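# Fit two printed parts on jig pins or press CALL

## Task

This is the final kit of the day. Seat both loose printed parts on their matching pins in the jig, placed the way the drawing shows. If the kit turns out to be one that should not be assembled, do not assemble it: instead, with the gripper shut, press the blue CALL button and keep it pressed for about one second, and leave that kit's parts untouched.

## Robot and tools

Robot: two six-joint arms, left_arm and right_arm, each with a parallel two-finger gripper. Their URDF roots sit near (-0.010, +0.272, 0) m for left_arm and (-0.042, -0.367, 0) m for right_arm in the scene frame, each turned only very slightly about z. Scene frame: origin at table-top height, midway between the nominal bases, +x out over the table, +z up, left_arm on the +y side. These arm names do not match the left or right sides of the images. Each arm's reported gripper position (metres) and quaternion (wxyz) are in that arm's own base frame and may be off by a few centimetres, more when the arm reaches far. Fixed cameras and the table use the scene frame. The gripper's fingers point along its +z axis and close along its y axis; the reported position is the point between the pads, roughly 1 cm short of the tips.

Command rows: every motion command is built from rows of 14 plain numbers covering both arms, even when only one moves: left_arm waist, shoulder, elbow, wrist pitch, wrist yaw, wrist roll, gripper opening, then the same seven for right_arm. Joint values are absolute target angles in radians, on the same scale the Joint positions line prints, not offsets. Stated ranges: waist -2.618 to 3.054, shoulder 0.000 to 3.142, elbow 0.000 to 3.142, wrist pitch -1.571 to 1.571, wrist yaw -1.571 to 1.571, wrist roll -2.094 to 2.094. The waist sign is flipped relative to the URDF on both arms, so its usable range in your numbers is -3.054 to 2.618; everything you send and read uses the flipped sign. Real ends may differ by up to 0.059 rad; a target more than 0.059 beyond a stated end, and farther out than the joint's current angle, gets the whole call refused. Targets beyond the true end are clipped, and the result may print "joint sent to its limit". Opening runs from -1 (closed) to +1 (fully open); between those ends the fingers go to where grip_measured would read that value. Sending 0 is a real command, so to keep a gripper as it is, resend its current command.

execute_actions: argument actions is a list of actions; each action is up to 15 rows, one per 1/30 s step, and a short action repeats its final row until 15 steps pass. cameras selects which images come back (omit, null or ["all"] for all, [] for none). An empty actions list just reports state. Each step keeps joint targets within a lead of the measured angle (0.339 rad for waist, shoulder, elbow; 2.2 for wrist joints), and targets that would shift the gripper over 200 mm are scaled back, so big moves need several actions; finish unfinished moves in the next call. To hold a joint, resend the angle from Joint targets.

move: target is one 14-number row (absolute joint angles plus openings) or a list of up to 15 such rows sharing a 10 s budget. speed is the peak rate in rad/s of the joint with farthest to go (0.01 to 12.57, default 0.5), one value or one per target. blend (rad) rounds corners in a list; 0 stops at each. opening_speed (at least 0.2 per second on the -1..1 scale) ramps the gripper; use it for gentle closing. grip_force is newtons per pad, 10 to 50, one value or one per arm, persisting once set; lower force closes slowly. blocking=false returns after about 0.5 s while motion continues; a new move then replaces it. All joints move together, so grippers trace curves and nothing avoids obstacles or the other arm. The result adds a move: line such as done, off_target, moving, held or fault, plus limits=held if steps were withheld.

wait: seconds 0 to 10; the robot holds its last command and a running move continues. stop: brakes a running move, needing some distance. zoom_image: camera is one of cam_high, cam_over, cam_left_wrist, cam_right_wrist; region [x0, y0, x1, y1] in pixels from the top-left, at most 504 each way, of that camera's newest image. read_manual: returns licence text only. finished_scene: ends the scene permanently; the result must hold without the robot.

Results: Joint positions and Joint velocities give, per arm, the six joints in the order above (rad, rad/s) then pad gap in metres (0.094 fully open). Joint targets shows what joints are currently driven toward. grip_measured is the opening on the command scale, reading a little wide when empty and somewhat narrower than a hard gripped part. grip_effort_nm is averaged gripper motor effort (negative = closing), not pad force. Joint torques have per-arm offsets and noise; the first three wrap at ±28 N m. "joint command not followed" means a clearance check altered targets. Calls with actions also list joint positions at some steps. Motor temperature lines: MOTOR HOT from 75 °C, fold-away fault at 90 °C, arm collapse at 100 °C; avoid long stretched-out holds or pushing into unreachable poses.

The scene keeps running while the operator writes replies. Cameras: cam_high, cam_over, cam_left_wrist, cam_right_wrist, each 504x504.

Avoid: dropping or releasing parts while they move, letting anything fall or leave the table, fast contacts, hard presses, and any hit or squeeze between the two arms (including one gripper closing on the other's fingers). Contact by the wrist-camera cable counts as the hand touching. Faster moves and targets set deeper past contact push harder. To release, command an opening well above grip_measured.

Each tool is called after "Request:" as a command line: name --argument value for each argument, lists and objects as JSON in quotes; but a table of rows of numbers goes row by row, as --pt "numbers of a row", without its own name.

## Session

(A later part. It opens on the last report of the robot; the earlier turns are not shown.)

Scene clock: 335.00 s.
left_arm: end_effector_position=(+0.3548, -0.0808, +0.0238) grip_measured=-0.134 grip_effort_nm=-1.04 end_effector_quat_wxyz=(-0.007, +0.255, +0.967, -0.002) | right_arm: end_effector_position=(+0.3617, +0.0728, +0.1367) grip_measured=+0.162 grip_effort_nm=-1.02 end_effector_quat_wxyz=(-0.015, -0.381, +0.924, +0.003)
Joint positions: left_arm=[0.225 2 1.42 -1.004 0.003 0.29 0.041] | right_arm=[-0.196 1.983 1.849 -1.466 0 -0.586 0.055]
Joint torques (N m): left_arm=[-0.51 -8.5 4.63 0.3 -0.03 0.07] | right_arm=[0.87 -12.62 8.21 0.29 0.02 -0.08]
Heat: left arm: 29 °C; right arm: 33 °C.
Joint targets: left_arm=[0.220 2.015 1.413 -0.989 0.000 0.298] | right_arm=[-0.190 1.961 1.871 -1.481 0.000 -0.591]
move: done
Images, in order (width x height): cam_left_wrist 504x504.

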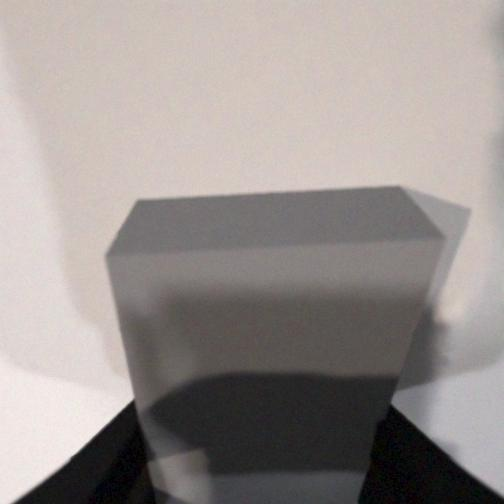

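Request:
move --pt "0.22 1.961 1.66 -1.27 0 0.298 -0.22 -0.190 1.961 1.871 -1.481 0 -0.591 0.05" --pt "0 1.54 0.965 0.575 0 0 -0.22 0 1.54 0.965 0.575 0 0 0.05" --pt "0 1.54 0.965 0.575 1.4 0 -0.22 0 1.54 0.965 0.575 -1.4 0 0.05" --speed '[0.4,0.9,0.8]' --blend '[0.1,0.2,0]'

Request:
zoom_image --camera "cam_left_wrist" --region '[150, 100, 350, 300]'

Request:
zoom_image --camera "cam_right_wrist" --region '[150, 100, 350, 300]'

Scene clock: 351.43 s.
left_arm: end_effector_position=(+0.3616, -0.1783, +0.2827) grip_measured=-0.135 grip_effort_nm=-1.05 end_effector_quat_wxyz=(+0.523, +0.436, +0.563, -0.469) | right_arm: end_effector_position=(+0.3577, +0.1801, +0.2948) grip_measured=+0.162 grip_effort_nm=-1.03 end_effector_quat_wxyz=(+0.536, -0.449, +0.548, +0.460)
Joint positions: left_arm=[0.006 1.588 0.972 0.544 1.385 -0.002 0.041] | right_arm=[-0.005 1.566 0.98 0.565 -1.392 0.001 0.055]
Joint torques (N m): left_arm=[-0.47 -10.88 5.53 1.53 0.23 0] | right_arm=[0.76 -9.65 6.05 2.09 -0.08 -0.04]
Heat: left arm: 30 °C; right arm: 34 °C.
Joint targets: left_arm=[0.000 1.540 0.965 0.575 1.400 0.000] | right_arm=[0.000 1.540 0.965 0.575 -1.400 0.000]
move: off_target (left_arm); left_arm: the shoulder is farthest, 0.048 rad from its target

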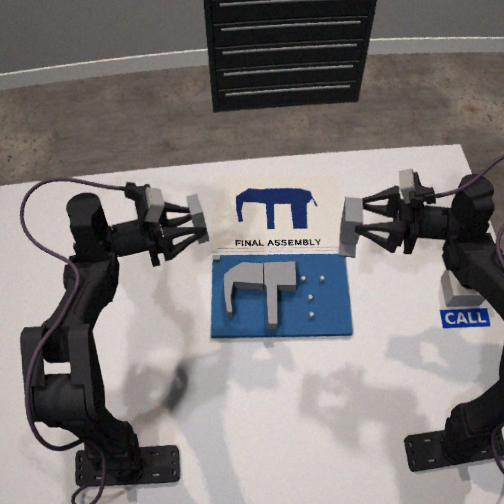

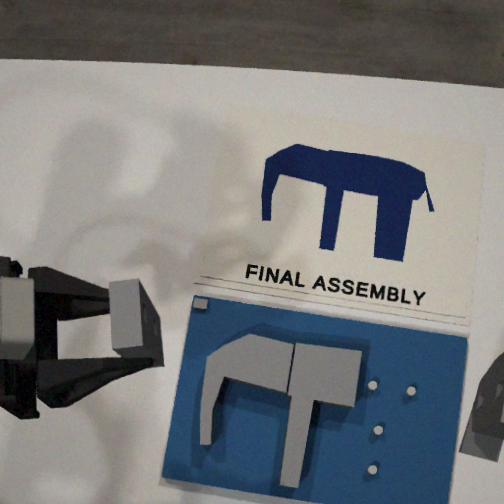

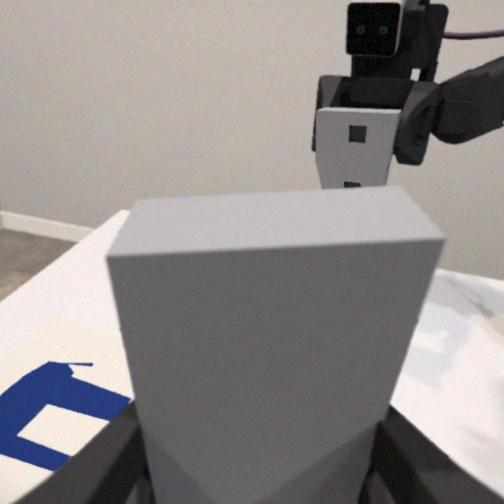

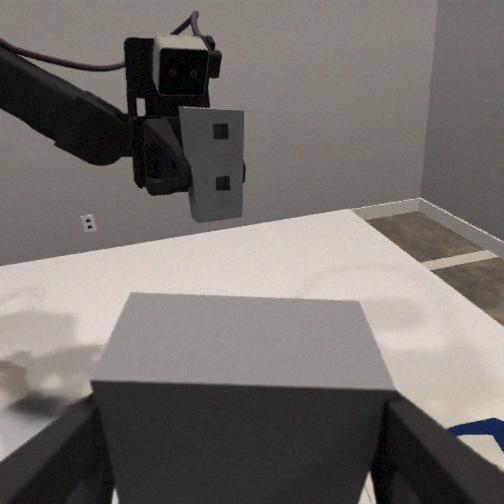

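Scaled by 2.520.

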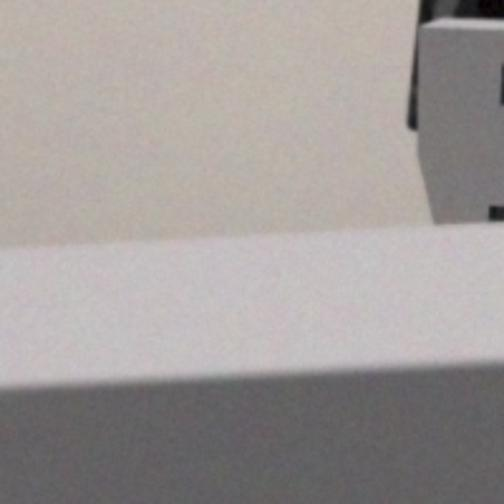

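Scaled by 2.520.

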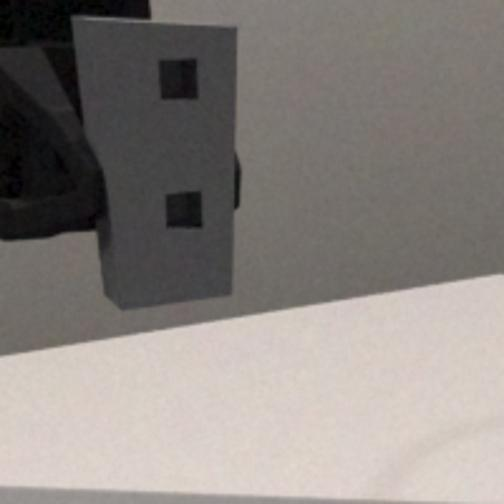

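Request:
move --target '[0,1.54,0.965,0.575,1.5,0,-0.22, 0,1.49,1.162,0.32,-1.52,0,0.05]' --speed 0.5 --cameras '["cam_left_wrist","cam_right_wrist"]'

Request:
zoom_image --camera "cam_left_wrist" --region '[230, 50, 430, 250]'

Request:
zoom_image --camera "cam_right_wrist" --region '[130, 130, 290, 290]'

Scene clock: 376.40 s.
left_arm: end_effector_position=(+0.3438, -0.1806, +0.2842) grip_measured=-0.135 grip_effort_nm=-1.05 end_effector_quat_wxyz=(+0.501, +0.462, +0.538, -0.496) | right_arm: end_effector_position=(+0.3331, +0.1826, +0.3480) grip_measured=+0.162 grip_effort_nm=-1.03 end_effector_quat_wxyz=(+0.505, -0.477, +0.523, +0.494)
Joint positions: left_arm=[0.006 1.588 0.972 0.547 1.485 -0.002 0.041] | right_arm=[-0.005 1.504 1.14 0.331 -1.511 0.001 0.055]
Joint torques (N m): left_arm=[-0.43 -10.84 5.53 1.46 0.22 0.01] | right_arm=[0.59 -8.03 9.42 1.78 -0.1 -0.01]
Heat: left arm: 33 °C; right arm: 31 °C.
Joint targets: left_arm=[0.000 1.540 0.965 0.575 1.500 0.000] | right_arm=[0.000 1.490 1.162 0.320 -1.520 0.000]
move: off_target (left_arm); left_arm: the shoulder is farthest, 0.048 rad from its target
Images, in order (width x height): cam_left_wrist 504x504, cam_right_wrist 504x504.

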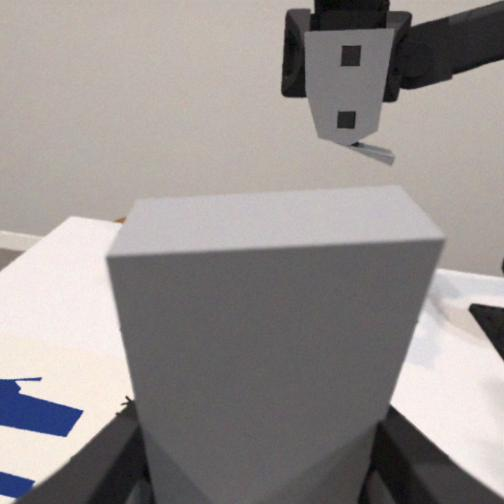

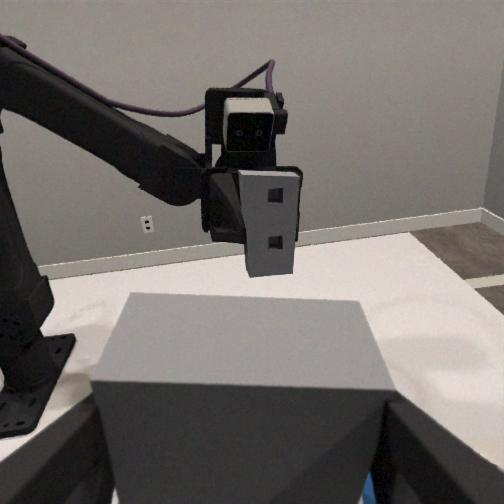

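Scaled by 2.520.

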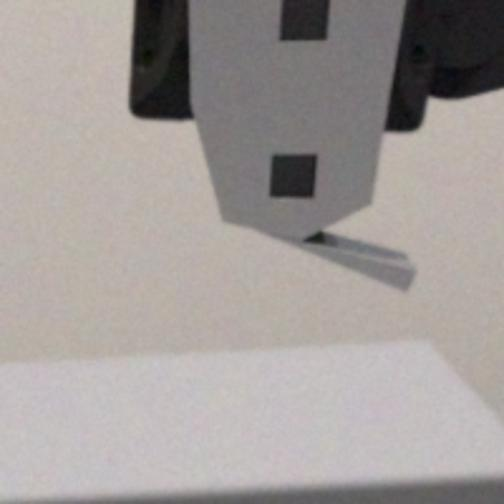

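Scaled by 3.150.

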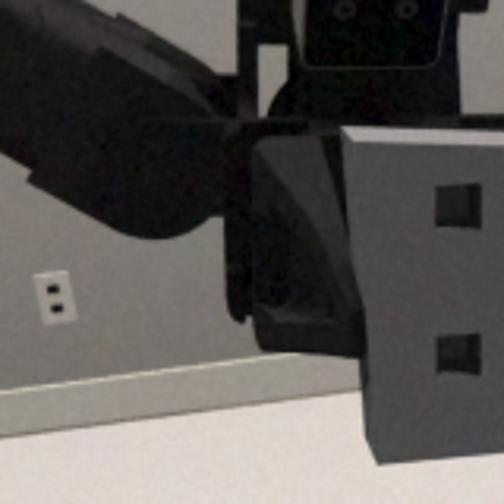

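Request:
move --target '[0,1.54,0.965,0.575,1.5,0,-0.22, -0.25,1.493,1.363,0.13,-1.30,0,0.05]' --speed 0.5 --cameras '["cam_left_wrist","cam_right_wrist"]'

Request:
zoom_image --camera "cam_left_wrist" --region '[230, 0, 430, 200]'

Request:
move --target '[0,1.54,0.965,0.575,1.5,0,-0.22, -0.25,1.54,0.965,0.575,-1.25,0,0.05]' --speed 0.6 --cameras '["cam_left_wrist","cam_right_wrist"]'

Request:
zoom_image --camera "cam_right_wrist" --region '[150, 60, 350, 260]'

Scene clock: 416.90 s.
left_arm: end_effector_position=(+0.3438, -0.1806, +0.2842) grip_measured=-0.135 grip_effort_nm=-1.06 end_effector_quat_wxyz=(+0.501, +0.462, +0.538, -0.496) | right_arm: end_effector_position=(+0.3172, +0.2614, +0.3975) grip_measured=+0.162 grip_effort_nm=-1.02 end_effector_quat_wxyz=(+0.495, -0.490, +0.513, +0.501)
Joint positions: left_arm=[0.006 1.588 0.972 0.547 1.485 -0.002 0.041] | right_arm=[-0.25 1.504 1.339 0.137 -1.304 0.002 0.055]
Joint torques (N m): left_arm=[-0.47 -10.8 5.49 1.43 0.24 0.01] | right_arm=[-0.08 -7.97 9.65 1.92 0.02 0]
Motor temperatures (°C): left_arm=[23 34 28 26 26 24 23] | right_arm=[25 29 33 27 23 22 26]
Heat: left arm: 34 °C; right arm: 33 °C.
Joint targets: left_arm=[0.000 1.540 0.965 0.575 1.500 0.000] | right_arm=[-0.250 1.493 1.363 0.130 -1.300 0.000]
move: off_target (left_arm); left_arm: the shoulder is farthest, 0.048 rad from its target
Images, in order (width x height): cam_left_wrist 504x504, cam_right_wrist 504x504.

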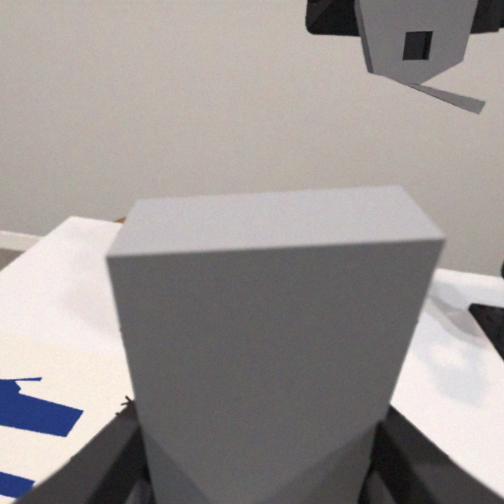

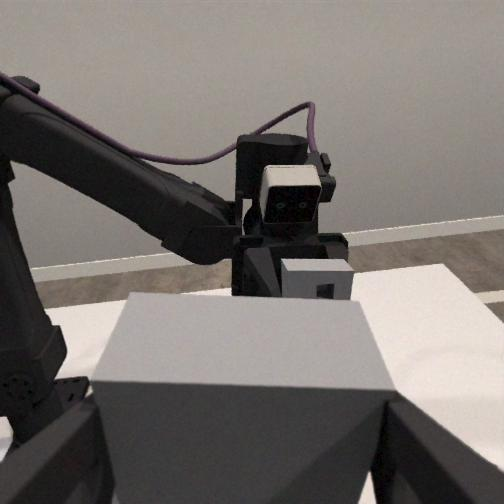

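Scaled by 2.520.

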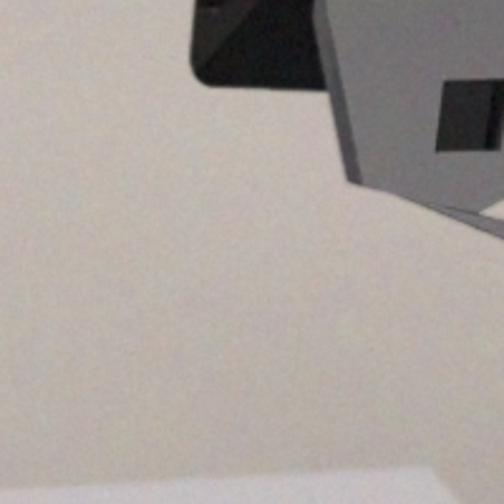

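Scene clock: 418.53 s.
left_arm: end_effector_position=(+0.3438, -0.1806, +0.2842) grip_measured=-0.135 grip_effort_nm=-1.06 end_effector_quat_wxyz=(+0.501, +0.462, +0.538, -0.496) | right_arm: end_effector_position=(+0.3221, +0.2601, +0.3031) grip_measured=+0.162 grip_effort_nm=-1.02 end_effector_quat_wxyz=(+0.516, -0.483, +0.516, +0.484)
Joint positions: left_arm=[0.006 1.588 0.972 0.547 1.485 -0.002 0.041] | right_arm=[-0.25 1.535 0.975 0.562 -1.256 0.003 0.055]
Joint torques (N m): left_arm=[-0.46 -10.95 5.45 1.45 0.22 0.01] | right_arm=[0.01 -6.91 6.48 2.29 0.07 -0.04]
Heat: left arm: 34 °C; right arm: 33 °C.
Joint targets: left_arm=[0.000 1.540 0.965 0.575 1.500 0.000] | right_arm=[-0.250 1.540 0.965 0.575 -1.250 0.000]
move: off_target (left_arm); left_arm: the shoulder is farthest, 0.048 rad from its target
Images, in order (width x height): cam_left_wrist 504x504, cam_right_wrist 504x504.

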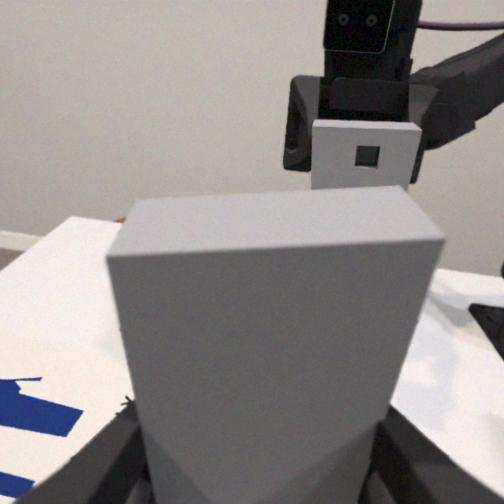

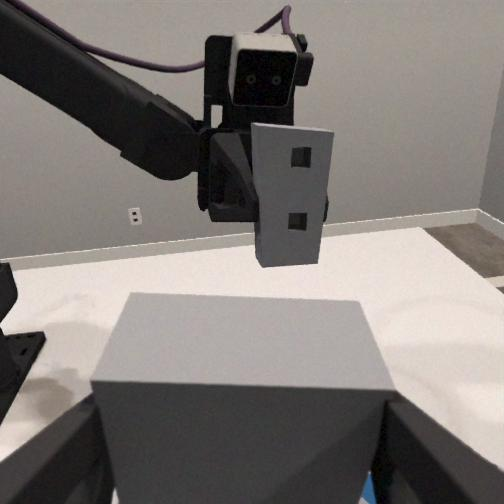

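Scaled by 2.520.

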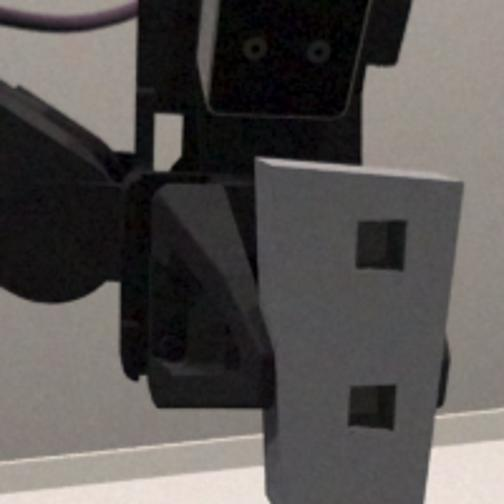

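Request:
zoom_image --camera "cam_left_wrist" --region '[280, 60, 440, 220]'

Request:
zoom_image --camera "cam_right_wrist" --region '[190, 110, 350, 270]'

Scaled by 3.150.

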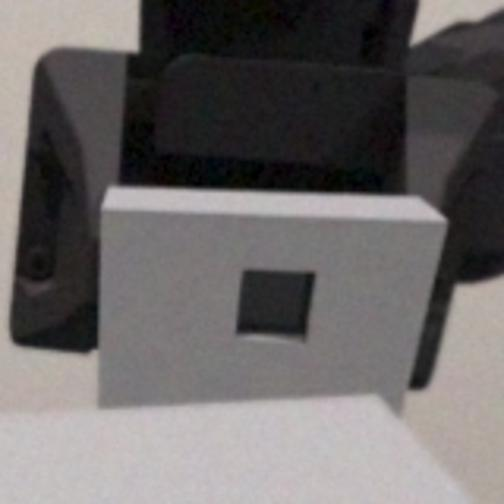

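Scaled by 3.150.

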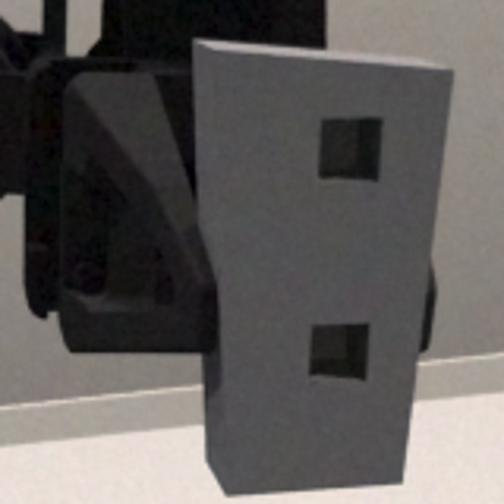

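Request:
move --pt "-0.3 1.54 0.965 0.575 0 0 -0.22 -0.5 2.0 2.1 -1.3 0 -0.9 0.05" --pt "-0.3 1.54 0.965 0.575 0 0 -0.22 -0.600 2.52 2.455 -1.54 0 -1.005 0.05" --speed '[0.8,0.4]' --blend '[0.05,0]'

Request:
zoom_image --camera "cam_over" --region '[200, 250, 504, 504]'

Scene clock: 475.10 s.
left_arm: end_effector_position=(+0.4870, +0.1464, +0.2738) grip_measured=-0.135 grip_effort_nm=-1.05 end_effector_quat_wxyz=(+0.676, -0.102, +0.724, +0.093) | right_arm: end_effector_position=(+0.3976, +0.2681, +0.0790) grip_measured=+0.162 grip_effort_nm=-1.03 end_effector_quat_wxyz=(-0.006, +0.714, -0.700, +0.005)
Joint positions: left_arm=[-0.297 1.583 0.972 0.542 0.02 -0.002 0.041] | right_arm=[-0.594 2.484 2.441 -1.514 0.007 -0.998 0.055]
Joint torques (N m): left_arm=[-0.28 -10.95 5.96 2.05 -0.22 0.01] | right_arm=[-0.4 -10.95 7.41 0.22 -0.05 -0.09]
Heat: left arm: 35 °C; right arm: 31 °C.
Joint targets: left_arm=[-0.300 1.540 0.965 0.575 0.000 0.000] | right_arm=[-0.600 2.520 2.455 -1.540 0.000 -1.005]
move: off_target (left_arm, right_arm); left_arm: the shoulder is farthest, 0.043 rad from its target; right_arm: the shoulder is farthest, 0.036 rad from its target

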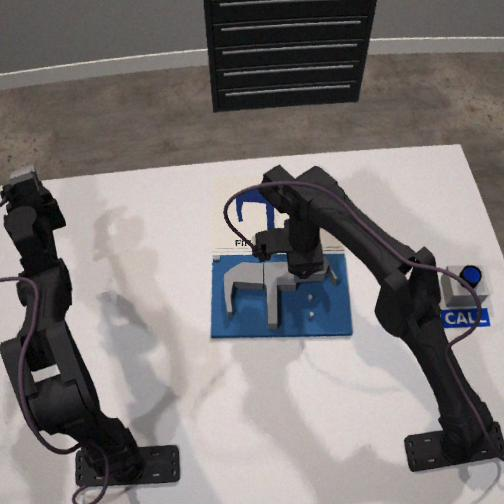

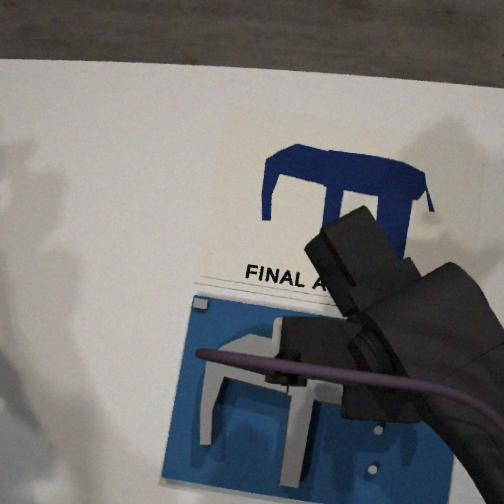

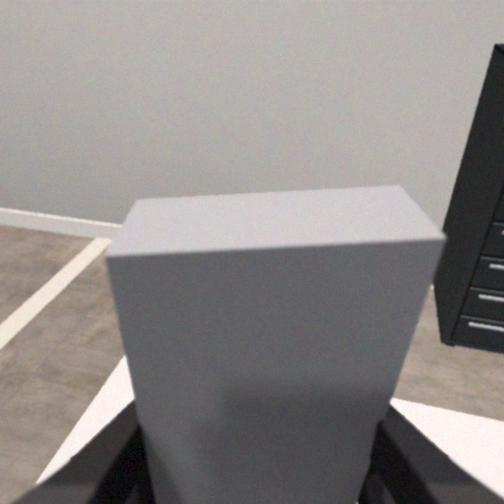

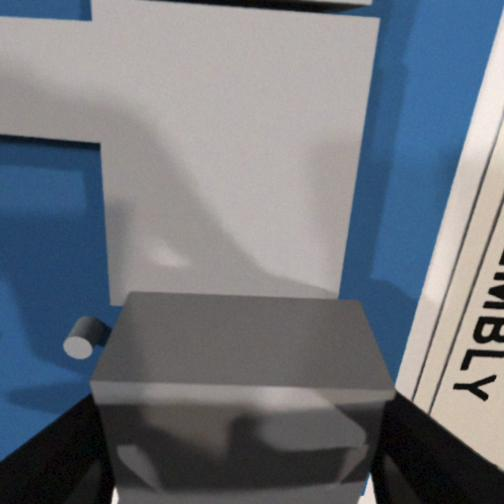

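Scaled by 1.658.

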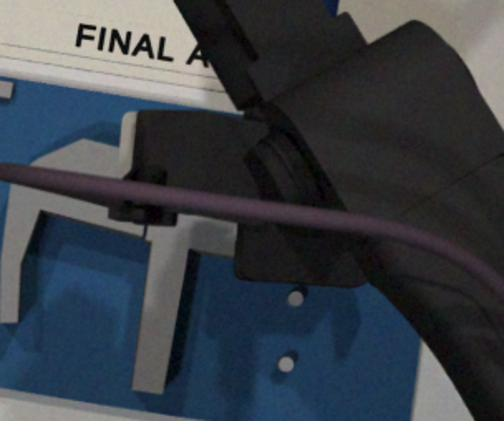

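Request:
move --target '[-0.3,1.54,0.965,0.575,0,0,-0.22, -0.482,2.30,2.11,-1.397,0,-1.105,0.05]' --speed 0.3 --cameras '["cam_right_wrist","cam_over"]'

Request:
zoom_image --camera "cam_right_wrist" --region '[0, 0, 504, 504]'

Scene clock: 500.87 s.
left_arm: end_effector_position=(+0.4870, +0.1464, +0.2738) grip_measured=-0.135 grip_effort_nm=-1.06 end_effector_quat_wxyz=(+0.676, -0.102, +0.724, +0.093) | right_arm: end_effector_position=(+0.3929, +0.2078, +0.0672) grip_measured=+0.161 grip_effort_nm=-1.02 end_effector_quat_wxyz=(+0.019, +0.711, -0.703, -0.006)
Joint positions: left_arm=[-0.297 1.583 0.972 0.542 0.02 -0.002 0.041] | right_arm=[-0.485 2.333 2.124 -1.401 0.001 -1.098 0.055]
Joint torques (N m): left_arm=[-0.28 -11 5.97 2.04 -0.21 0] | right_arm=[0.27 -16.42 5.08 0.45 0.03 -0.03]
Motor temperatures (°C): left_arm=[23 34 28 32 26 24 24] | right_arm=[25 33 32 27 23 22 26]
Heat: left arm: 34 °C; right arm: 33 °C.
Joint targets: left_arm=[-0.300 1.540 0.965 0.575 0.000 0.000] | right_arm=[-0.482 2.300 2.110 -1.397 0.000 -1.105]
move: off_target (left_arm); left_arm: the shoulder is farthest, 0.043 rad from its target
Images, in order (width x height): cam_over 504x504, cam_right_wrist 504x504.

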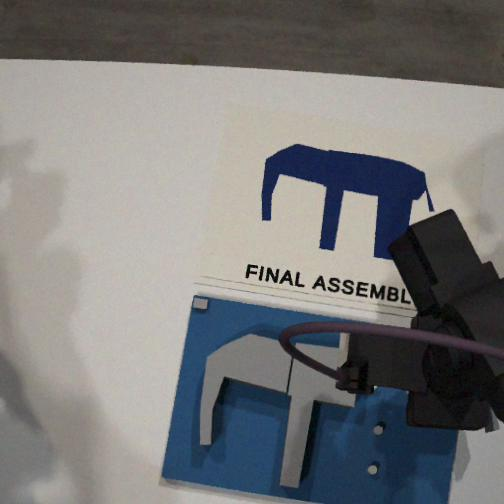

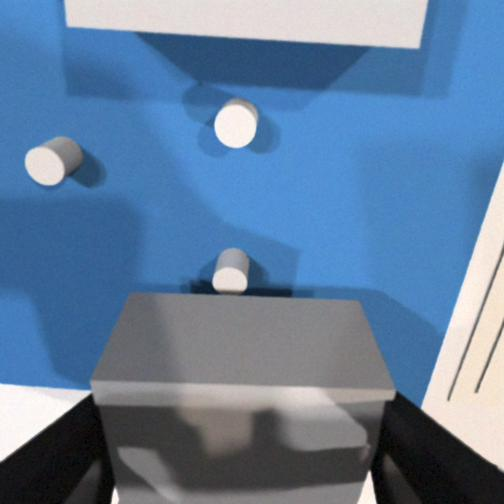

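Scaled by 1.000.

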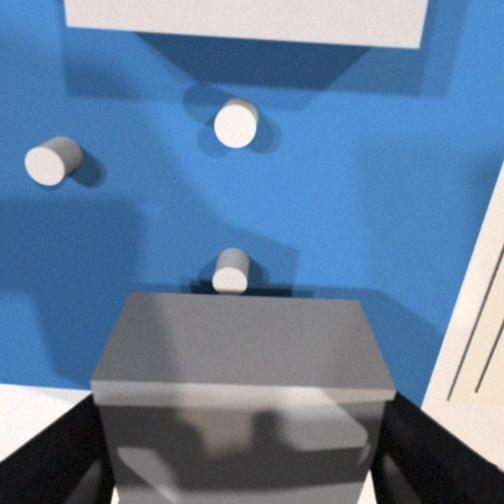

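Request:
move --target '[-0.3,1.54,0.965,0.575,0,0,-0.22, -0.598,2.485,2.396,-1.515,0,-0.970,0.05]' --speed 0.3 --cameras '["cam_right_wrist","cam_over"]'

Scene clock: 559.83 s.
left_arm: end_effector_position=(+0.4870, +0.1464, +0.2737) grip_measured=-0.135 grip_effort_nm=-1.05 end_effector_quat_wxyz=(+0.676, -0.102, +0.724, +0.093) | right_arm: end_effector_position=(+0.3895, +0.2625, +0.0716) grip_measured=+0.161 grip_effort_nm=-1.03 end_effector_quat_wxyz=(+0.010, +0.706, -0.708, +0.001)
Joint positions: left_arm=[-0.297 1.583 0.972 0.542 0.02 -0.002 0.041] | right_arm=[-0.593 2.461 2.37 -1.498 0.006 -0.976 0.055]
Joint torques (N m): left_arm=[-0.24 -11.03 5.97 2.07 -0.23 -0.02] | right_arm=[-0.47 -12.01 8.54 0.29 -0.03 0.11]
Motor temperatures (°C): left_arm=[23 34 28 35 26 24 24] | right_arm=[25 39 30 26 23 22 26]
Heat: left arm: 35 °C; right arm: 39 °C.
Joint targets: left_arm=[-0.300 1.540 0.965 0.575 0.000 0.000] | right_arm=[-0.598 2.485 2.396 -1.515 0.000 -0.970]
move: off_target (left_arm); left_arm: the shoulder is farthest, 0.043 rad from its target
Images, in order (width x height): cam_over 504x504, cam_right_wrist 504x504.

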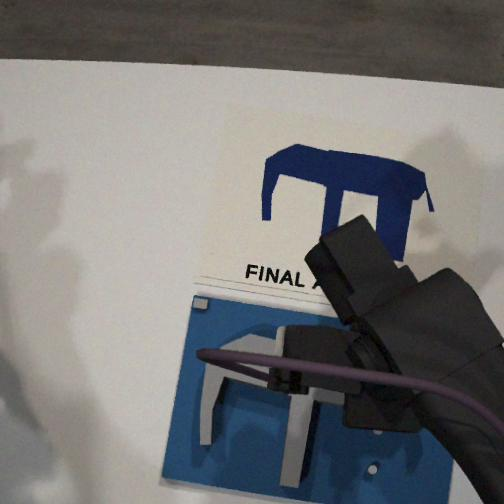

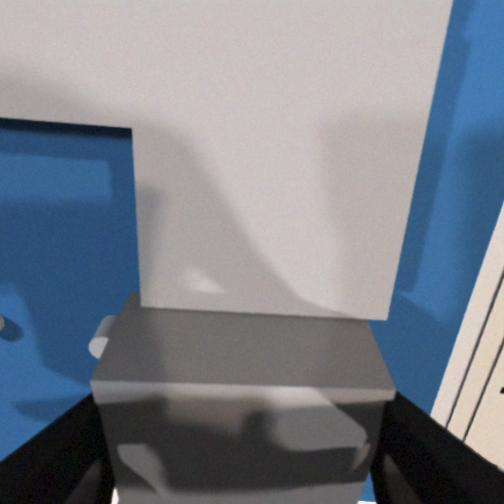

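Request:
move --target '[-0.3,1.54,0.965,0.575,0,0,-0.22, -0.579,2.42,2.332,-1.462,0,-0.961,0.05]' --speed 0.1 --cameras '["cam_right_wrist","cam_over"]'

Scene clock: 582.03 s.
left_arm: end_effector_position=(+0.4870, +0.1464, +0.2737) grip_measured=-0.135 grip_effort_nm=-1.06 end_effector_quat_wxyz=(+0.676, -0.102, +0.724, +0.093) | right_arm: end_effector_position=(+0.3944, +0.2606, +0.0686) grip_measured=+0.161 grip_effort_nm=-1.03 end_effector_quat_wxyz=(+0.003, +0.700, -0.714, +0.002)
Joint positions: left_arm=[-0.297 1.583 0.972 0.542 0.02 -0.002 0.041] | right_arm=[-0.584 2.454 2.345 -1.467 0.006 -0.966 0.055]
Joint torques (N m): left_arm=[-0.23 -11.04 6.01 2.05 -0.22 0] | right_arm=[0.79 -17.09 5.03 0.58 -0.06 0.07]
Heat: left arm: 36 °C; right arm: 40 °C.
Joint targets: left_arm=[-0.300 1.540 0.965 0.575 0.000 0.000] | right_arm=[-0.579 2.420 2.332 -1.462 0.000 -0.961]
move: off_target (left_arm); left_arm: the shoulder is farthest, 0.043 rad from its target
Images, in order (width x height): cam_over 504x504, cam_right_wrist 504x504.

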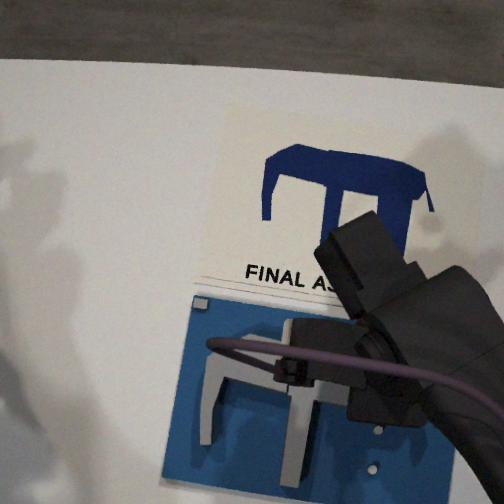

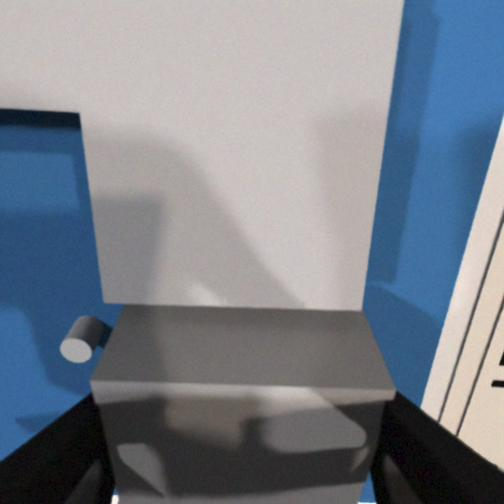

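Request:
move --target '[-0.3,1.54,0.965,0.575,0,0,-0.22, -0.597,2.404,2.293,-1.433,0,-0.957,0.05]' --speed 0.1 --cameras '["cam_right_wrist","cam_over"]'

Request:
zoom_image --camera "cam_right_wrist" --region '[60, 200, 420, 430]'

Scene clock: 605.50 s.
left_arm: end_effector_position=(+0.4870, +0.1464, +0.2737) grip_measured=-0.135 grip_effort_nm=-1.06 end_effector_quat_wxyz=(+0.676, -0.102, +0.724, +0.093) | right_arm: end_effector_position=(+0.3921, +0.2629, +0.0658) grip_measured=+0.161 grip_effort_nm=-1.03 end_effector_quat_wxyz=(+0.001, +0.701, -0.713, +0.003)
Joint positions: left_arm=[-0.297 1.583 0.972 0.542 0.02 -0.002 0.041] | right_arm=[-0.591 2.439 2.307 -1.439 0.006 -0.962 0.055]
Joint torques (N m): left_arm=[-0.27 -11.04 6 2.06 -0.22 0] | right_arm=[-0.64 -17.35 5.37 0.6 -0.03 0.04]
Motor temperatures (°C): left_arm=[23 35 28 37 26 24 24] | right_arm=[25 45 31 26 23 22 26]
Heat: left arm: 37 °C; right arm: 45 °C.
Joint targets: left_arm=[-0.300 1.540 0.965 0.575 0.000 0.000] | right_arm=[-0.597 2.404 2.293 -1.433 0.000 -0.957]
move: off_target (left_arm); left_arm: the shoulder is farthest, 0.043 rad from its target
Images, in order (width x height): cam_over 504x504, cam_right_wrist 504x504.

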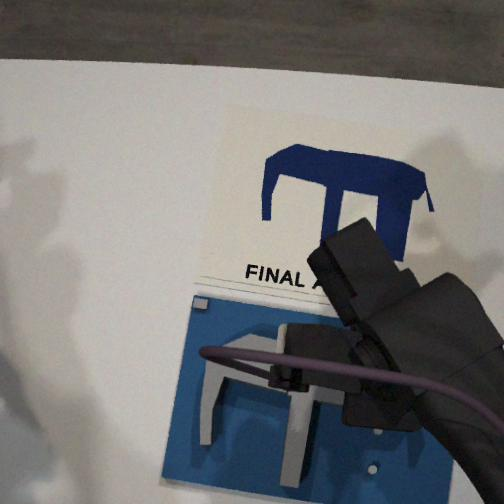

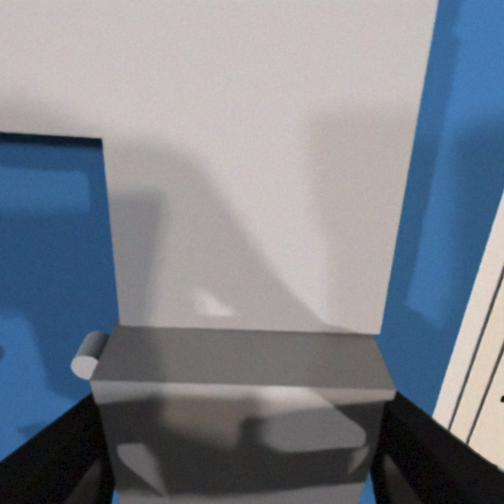

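Scaled by 1.400.

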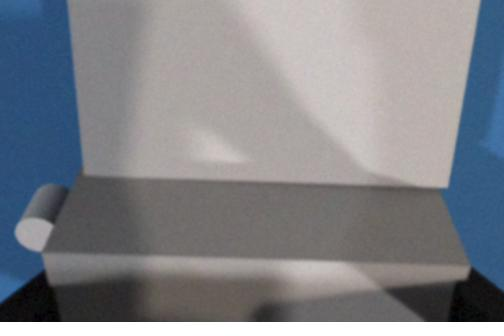

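Request:
move --pt "-0.3 1.54 0.965 0.575 0 0 -0.22 -0.584 2.404 2.293 -1.433 0 -0.957 0.05" --pt "-0.3 1.54 0.965 0.575 0 0 -0.22 -0.584 2.404 2.255 -1.395 0 -0.957 0.05" --speed 0.05 --cameras '["cam_right_wrist","cam_over"]'

Request:
zoom_image --camera "cam_right_wrist" --region '[60, 200, 420, 430]'

Scene clock: 631.47 s.
left_arm: end_effector_position=(+0.4870, +0.1464, +0.2737) grip_measured=-0.135 grip_effort_nm=-1.06 end_effector_quat_wxyz=(+0.676, -0.102, +0.724, +0.093) | right_arm: end_effector_position=(+0.3922, +0.2629, +0.0593) grip_measured=+0.161 grip_effort_nm=-1.03 end_effector_quat_wxyz=(+0.000, +0.701, -0.713, +0.003)
Joint positions: left_arm=[-0.297 1.583 0.972 0.542 0.02 -0.002 0.041] | right_arm=[-0.591 2.434 2.271 -1.407 0.007 -0.962 0.055]
Joint torques (N m): left_arm=[-0.27 -10.99 5.94 2.06 -0.21 0] | right_arm=[0.57 -16.85 4.98 0.66 0 0.14]
Heat: left arm: 38 °C; right arm: 44 °C.
Joint targets: left_arm=[-0.300 1.540 0.965 0.575 0.000 0.000] | right_arm=[-0.584 2.404 2.255 -1.395 0.000 -0.957]
move: off_target (left_arm); left_arm: the shoulder is farthest, 0.043 rad from its target
Images, in order (width x height): cam_over 504x504, cam_right_wrist 504x504.

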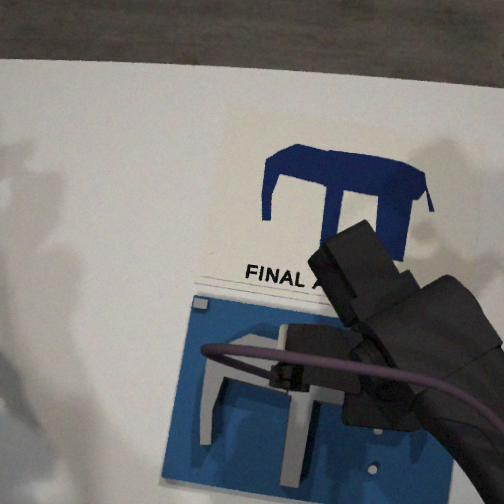

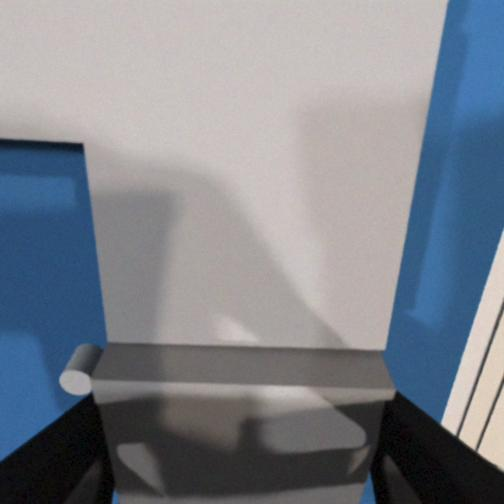

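Scaled by 1.400.

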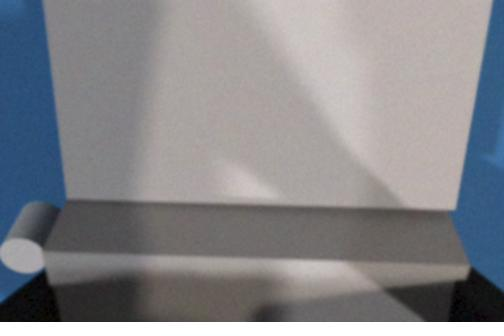

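Request:
move --pt "-0.3 1.54 0.965 0.575 0 0 -0.22 -0.580 2.404 2.255 -1.395 0 -0.957 0.05" --pt "-0.3 1.54 0.965 0.575 0 0 -0.22 -0.580 2.404 2.225 -1.365 0 -0.957 0.05" --speed 0.05 --cameras '["cam_right_wrist"]'

Request:
zoom_image --camera "cam_right_wrist" --region '[60, 200, 420, 430]'

Scene clock: 645.27 s.
left_arm: end_effector_position=(+0.4870, +0.1464, +0.2737) grip_measured=-0.135 grip_effort_nm=-1.06 end_effector_quat_wxyz=(+0.676, -0.102, +0.724, +0.093) | right_arm: end_effector_position=(+0.3942, +0.2614, +0.0520) grip_measured=+0.161 grip_effort_nm=-1.02 end_effector_quat_wxyz=(-0.001, +0.699, -0.715, +0.004)
Joint positions: left_arm=[-0.297 1.583 0.972 0.542 0.02 -0.002 0.041] | right_arm=[-0.586 2.432 2.239 -1.374 0.008 -0.962 0.055]
Joint torques (N m): left_arm=[-0.21 -11.08 5.96 2.06 -0.21 0.01] | right_arm=[0.36 -16.61 5.48 0.67 -0.08 0.05]
Heat: left arm: 38 °C; right arm: 44 °C.
Joint targets: left_arm=[-0.300 1.540 0.965 0.575 0.000 0.000] | right_arm=[-0.580 2.404 2.225 -1.365 0.000 -0.957]
move: off_target (left_arm); left_arm: the shoulder is farthest, 0.043 rad from its target
Images, in order (width x height): cam_right_wrist 504x504.

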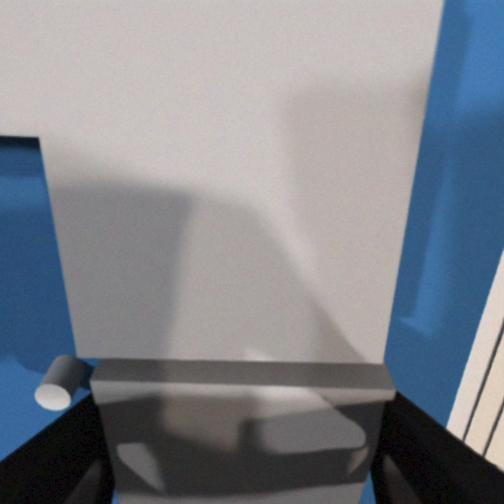

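Scaled by 1.400.

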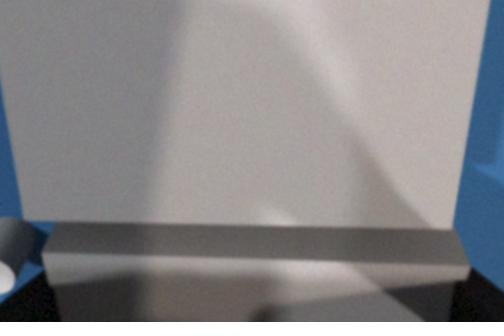

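Request:
move --target '[0.1,1.56,0.55,1.08,1.55,0,-0.22, -0.580,2.404,2.225,-1.365,0,-0.957,0.05]' --speed 0.7

Request:
zoom_image --camera "cam_left_wrist" --region '[0, 250, 250, 500]'

Scene clock: 676.00 s.
left_arm: end_effector_position=(+0.2594, -0.2047, +0.2061) grip_measured=-0.135 grip_effort_nm=-1.06 end_effector_quat_wxyz=(+0.491, +0.521, +0.477, -0.509) | right_arm: end_effector_position=(+0.3942, +0.2614, +0.0520) grip_measured=+0.161 grip_effort_nm=-1.02 end_effector_quat_wxyz=(-0.001, +0.699, -0.715, +0.004)
Joint positions: left_arm=[0.095 1.583 0.556 1.055 1.539 -0.002 0.041] | right_arm=[-0.586 2.432 2.239 -1.374 0.008 -0.962 0.055]
Joint torques (N m): left_arm=[0.47 -7.46 4.31 1.37 0.14 0.02] | right_arm=[0.51 -16.62 5.26 0.66 -0.01 -0.02]
Heat: left arm: 39 °C; right arm: 48 °C.
Joint targets: left_arm=[0.100 1.560 0.550 1.080 1.550 0.000] | right_arm=[-0.580 2.404 2.225 -1.365 0.000 -0.957]
move: done

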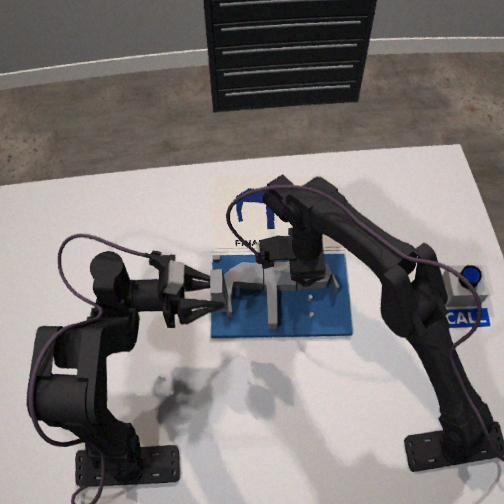

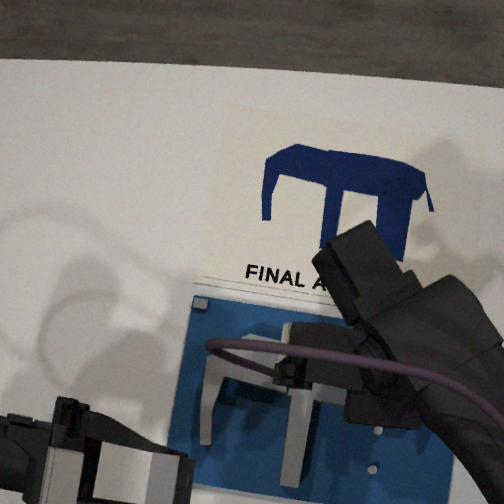

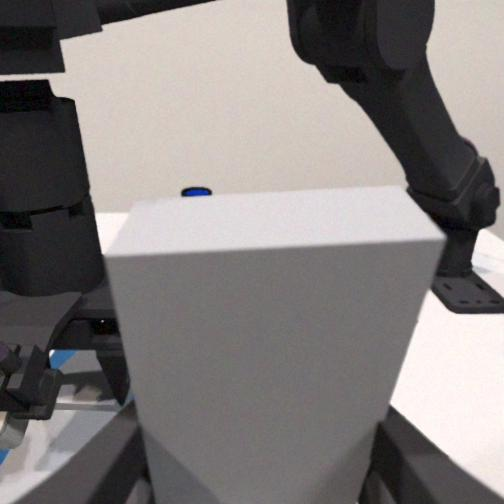

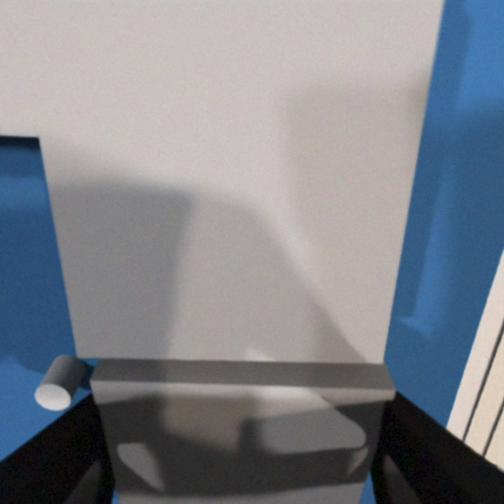

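Scaled by 2.016.

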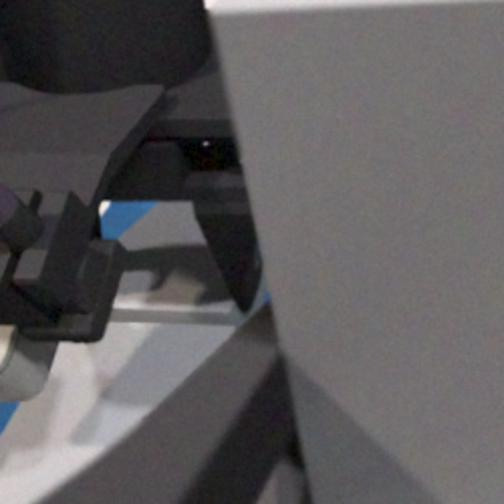

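Request:
move --target '[0.1,1.56,0.55,1.08,1.55,0,-0.22, -0.580,2.404,2.205,-1.345,0,-0.957,0.05]' --speed 0.05

Request:
zoom_image --camera "cam_right_wrist" --region '[0, 300, 200, 500]'

Request:
zoom_image --camera "cam_high" --region '[240, 230, 360, 350]'

Scene clock: 730.20 s.
left_arm: end_effector_position=(+0.2593, -0.2047, +0.2061) grip_measured=-0.135 grip_effort_nm=-1.06 end_effector_quat_wxyz=(+0.491, +0.522, +0.477, -0.509) | right_arm: end_effector_position=(+0.3942, +0.2614, +0.0495) grip_measured=+0.161 grip_effort_nm=-1.03 end_effector_quat_wxyz=(-0.002, +0.699, -0.715, +0.004)
Joint positions: left_arm=[0.095 1.583 0.556 1.055 1.539 -0.002 0.041] | right_arm=[-0.586 2.429 2.223 -1.36 0.008 -0.962 0.055]
Joint torques (N m): left_arm=[0.53 -7.51 4.29 1.37 0.12 0] | right_arm=[0.79 -16.01 4.93 0.74 0 0.03]
Motor temperatures (°C): left_arm=[23 33 27 34 26 24 25] | right_arm=[25 51 31 25 23 22 27]
Heat: left arm: 34 °C; right arm: 51 °C.
Joint targets: left_arm=[0.100 1.560 0.550 1.080 1.550 0.000] | right_arm=[-0.580 2.404 2.205 -1.345 0.000 -0.957]
move: done

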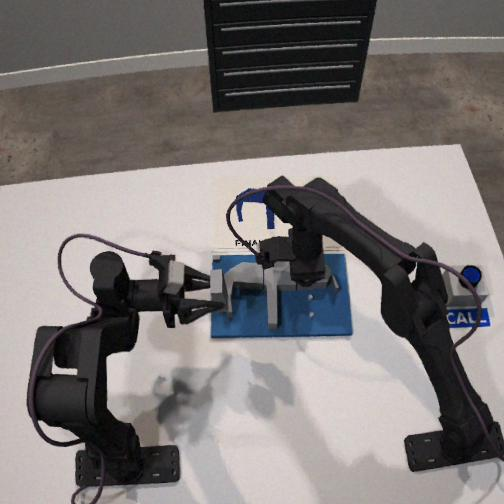

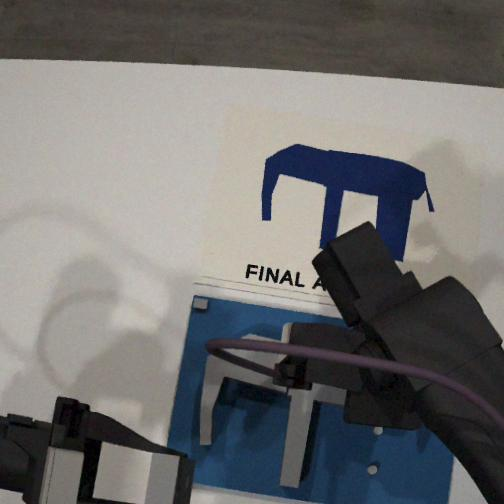

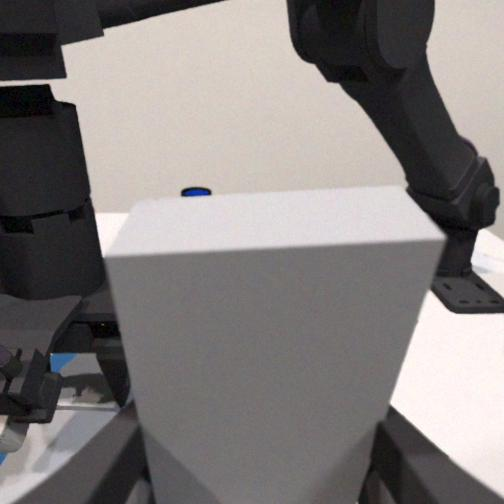

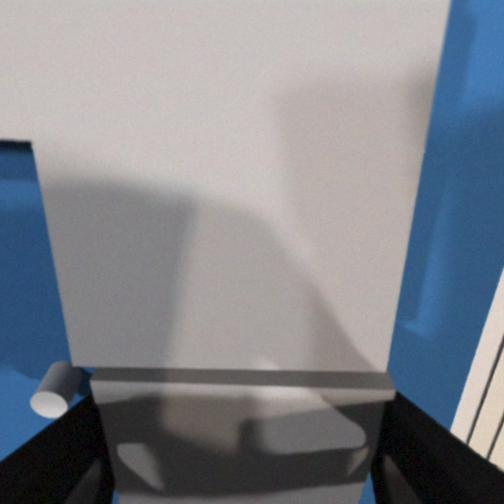

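Scaled by 2.520.

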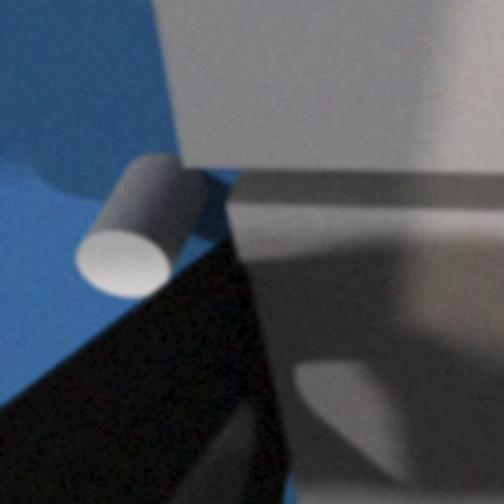

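Scaled by 4.200.

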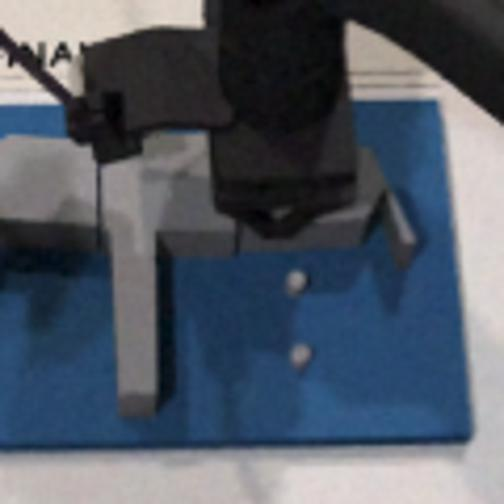

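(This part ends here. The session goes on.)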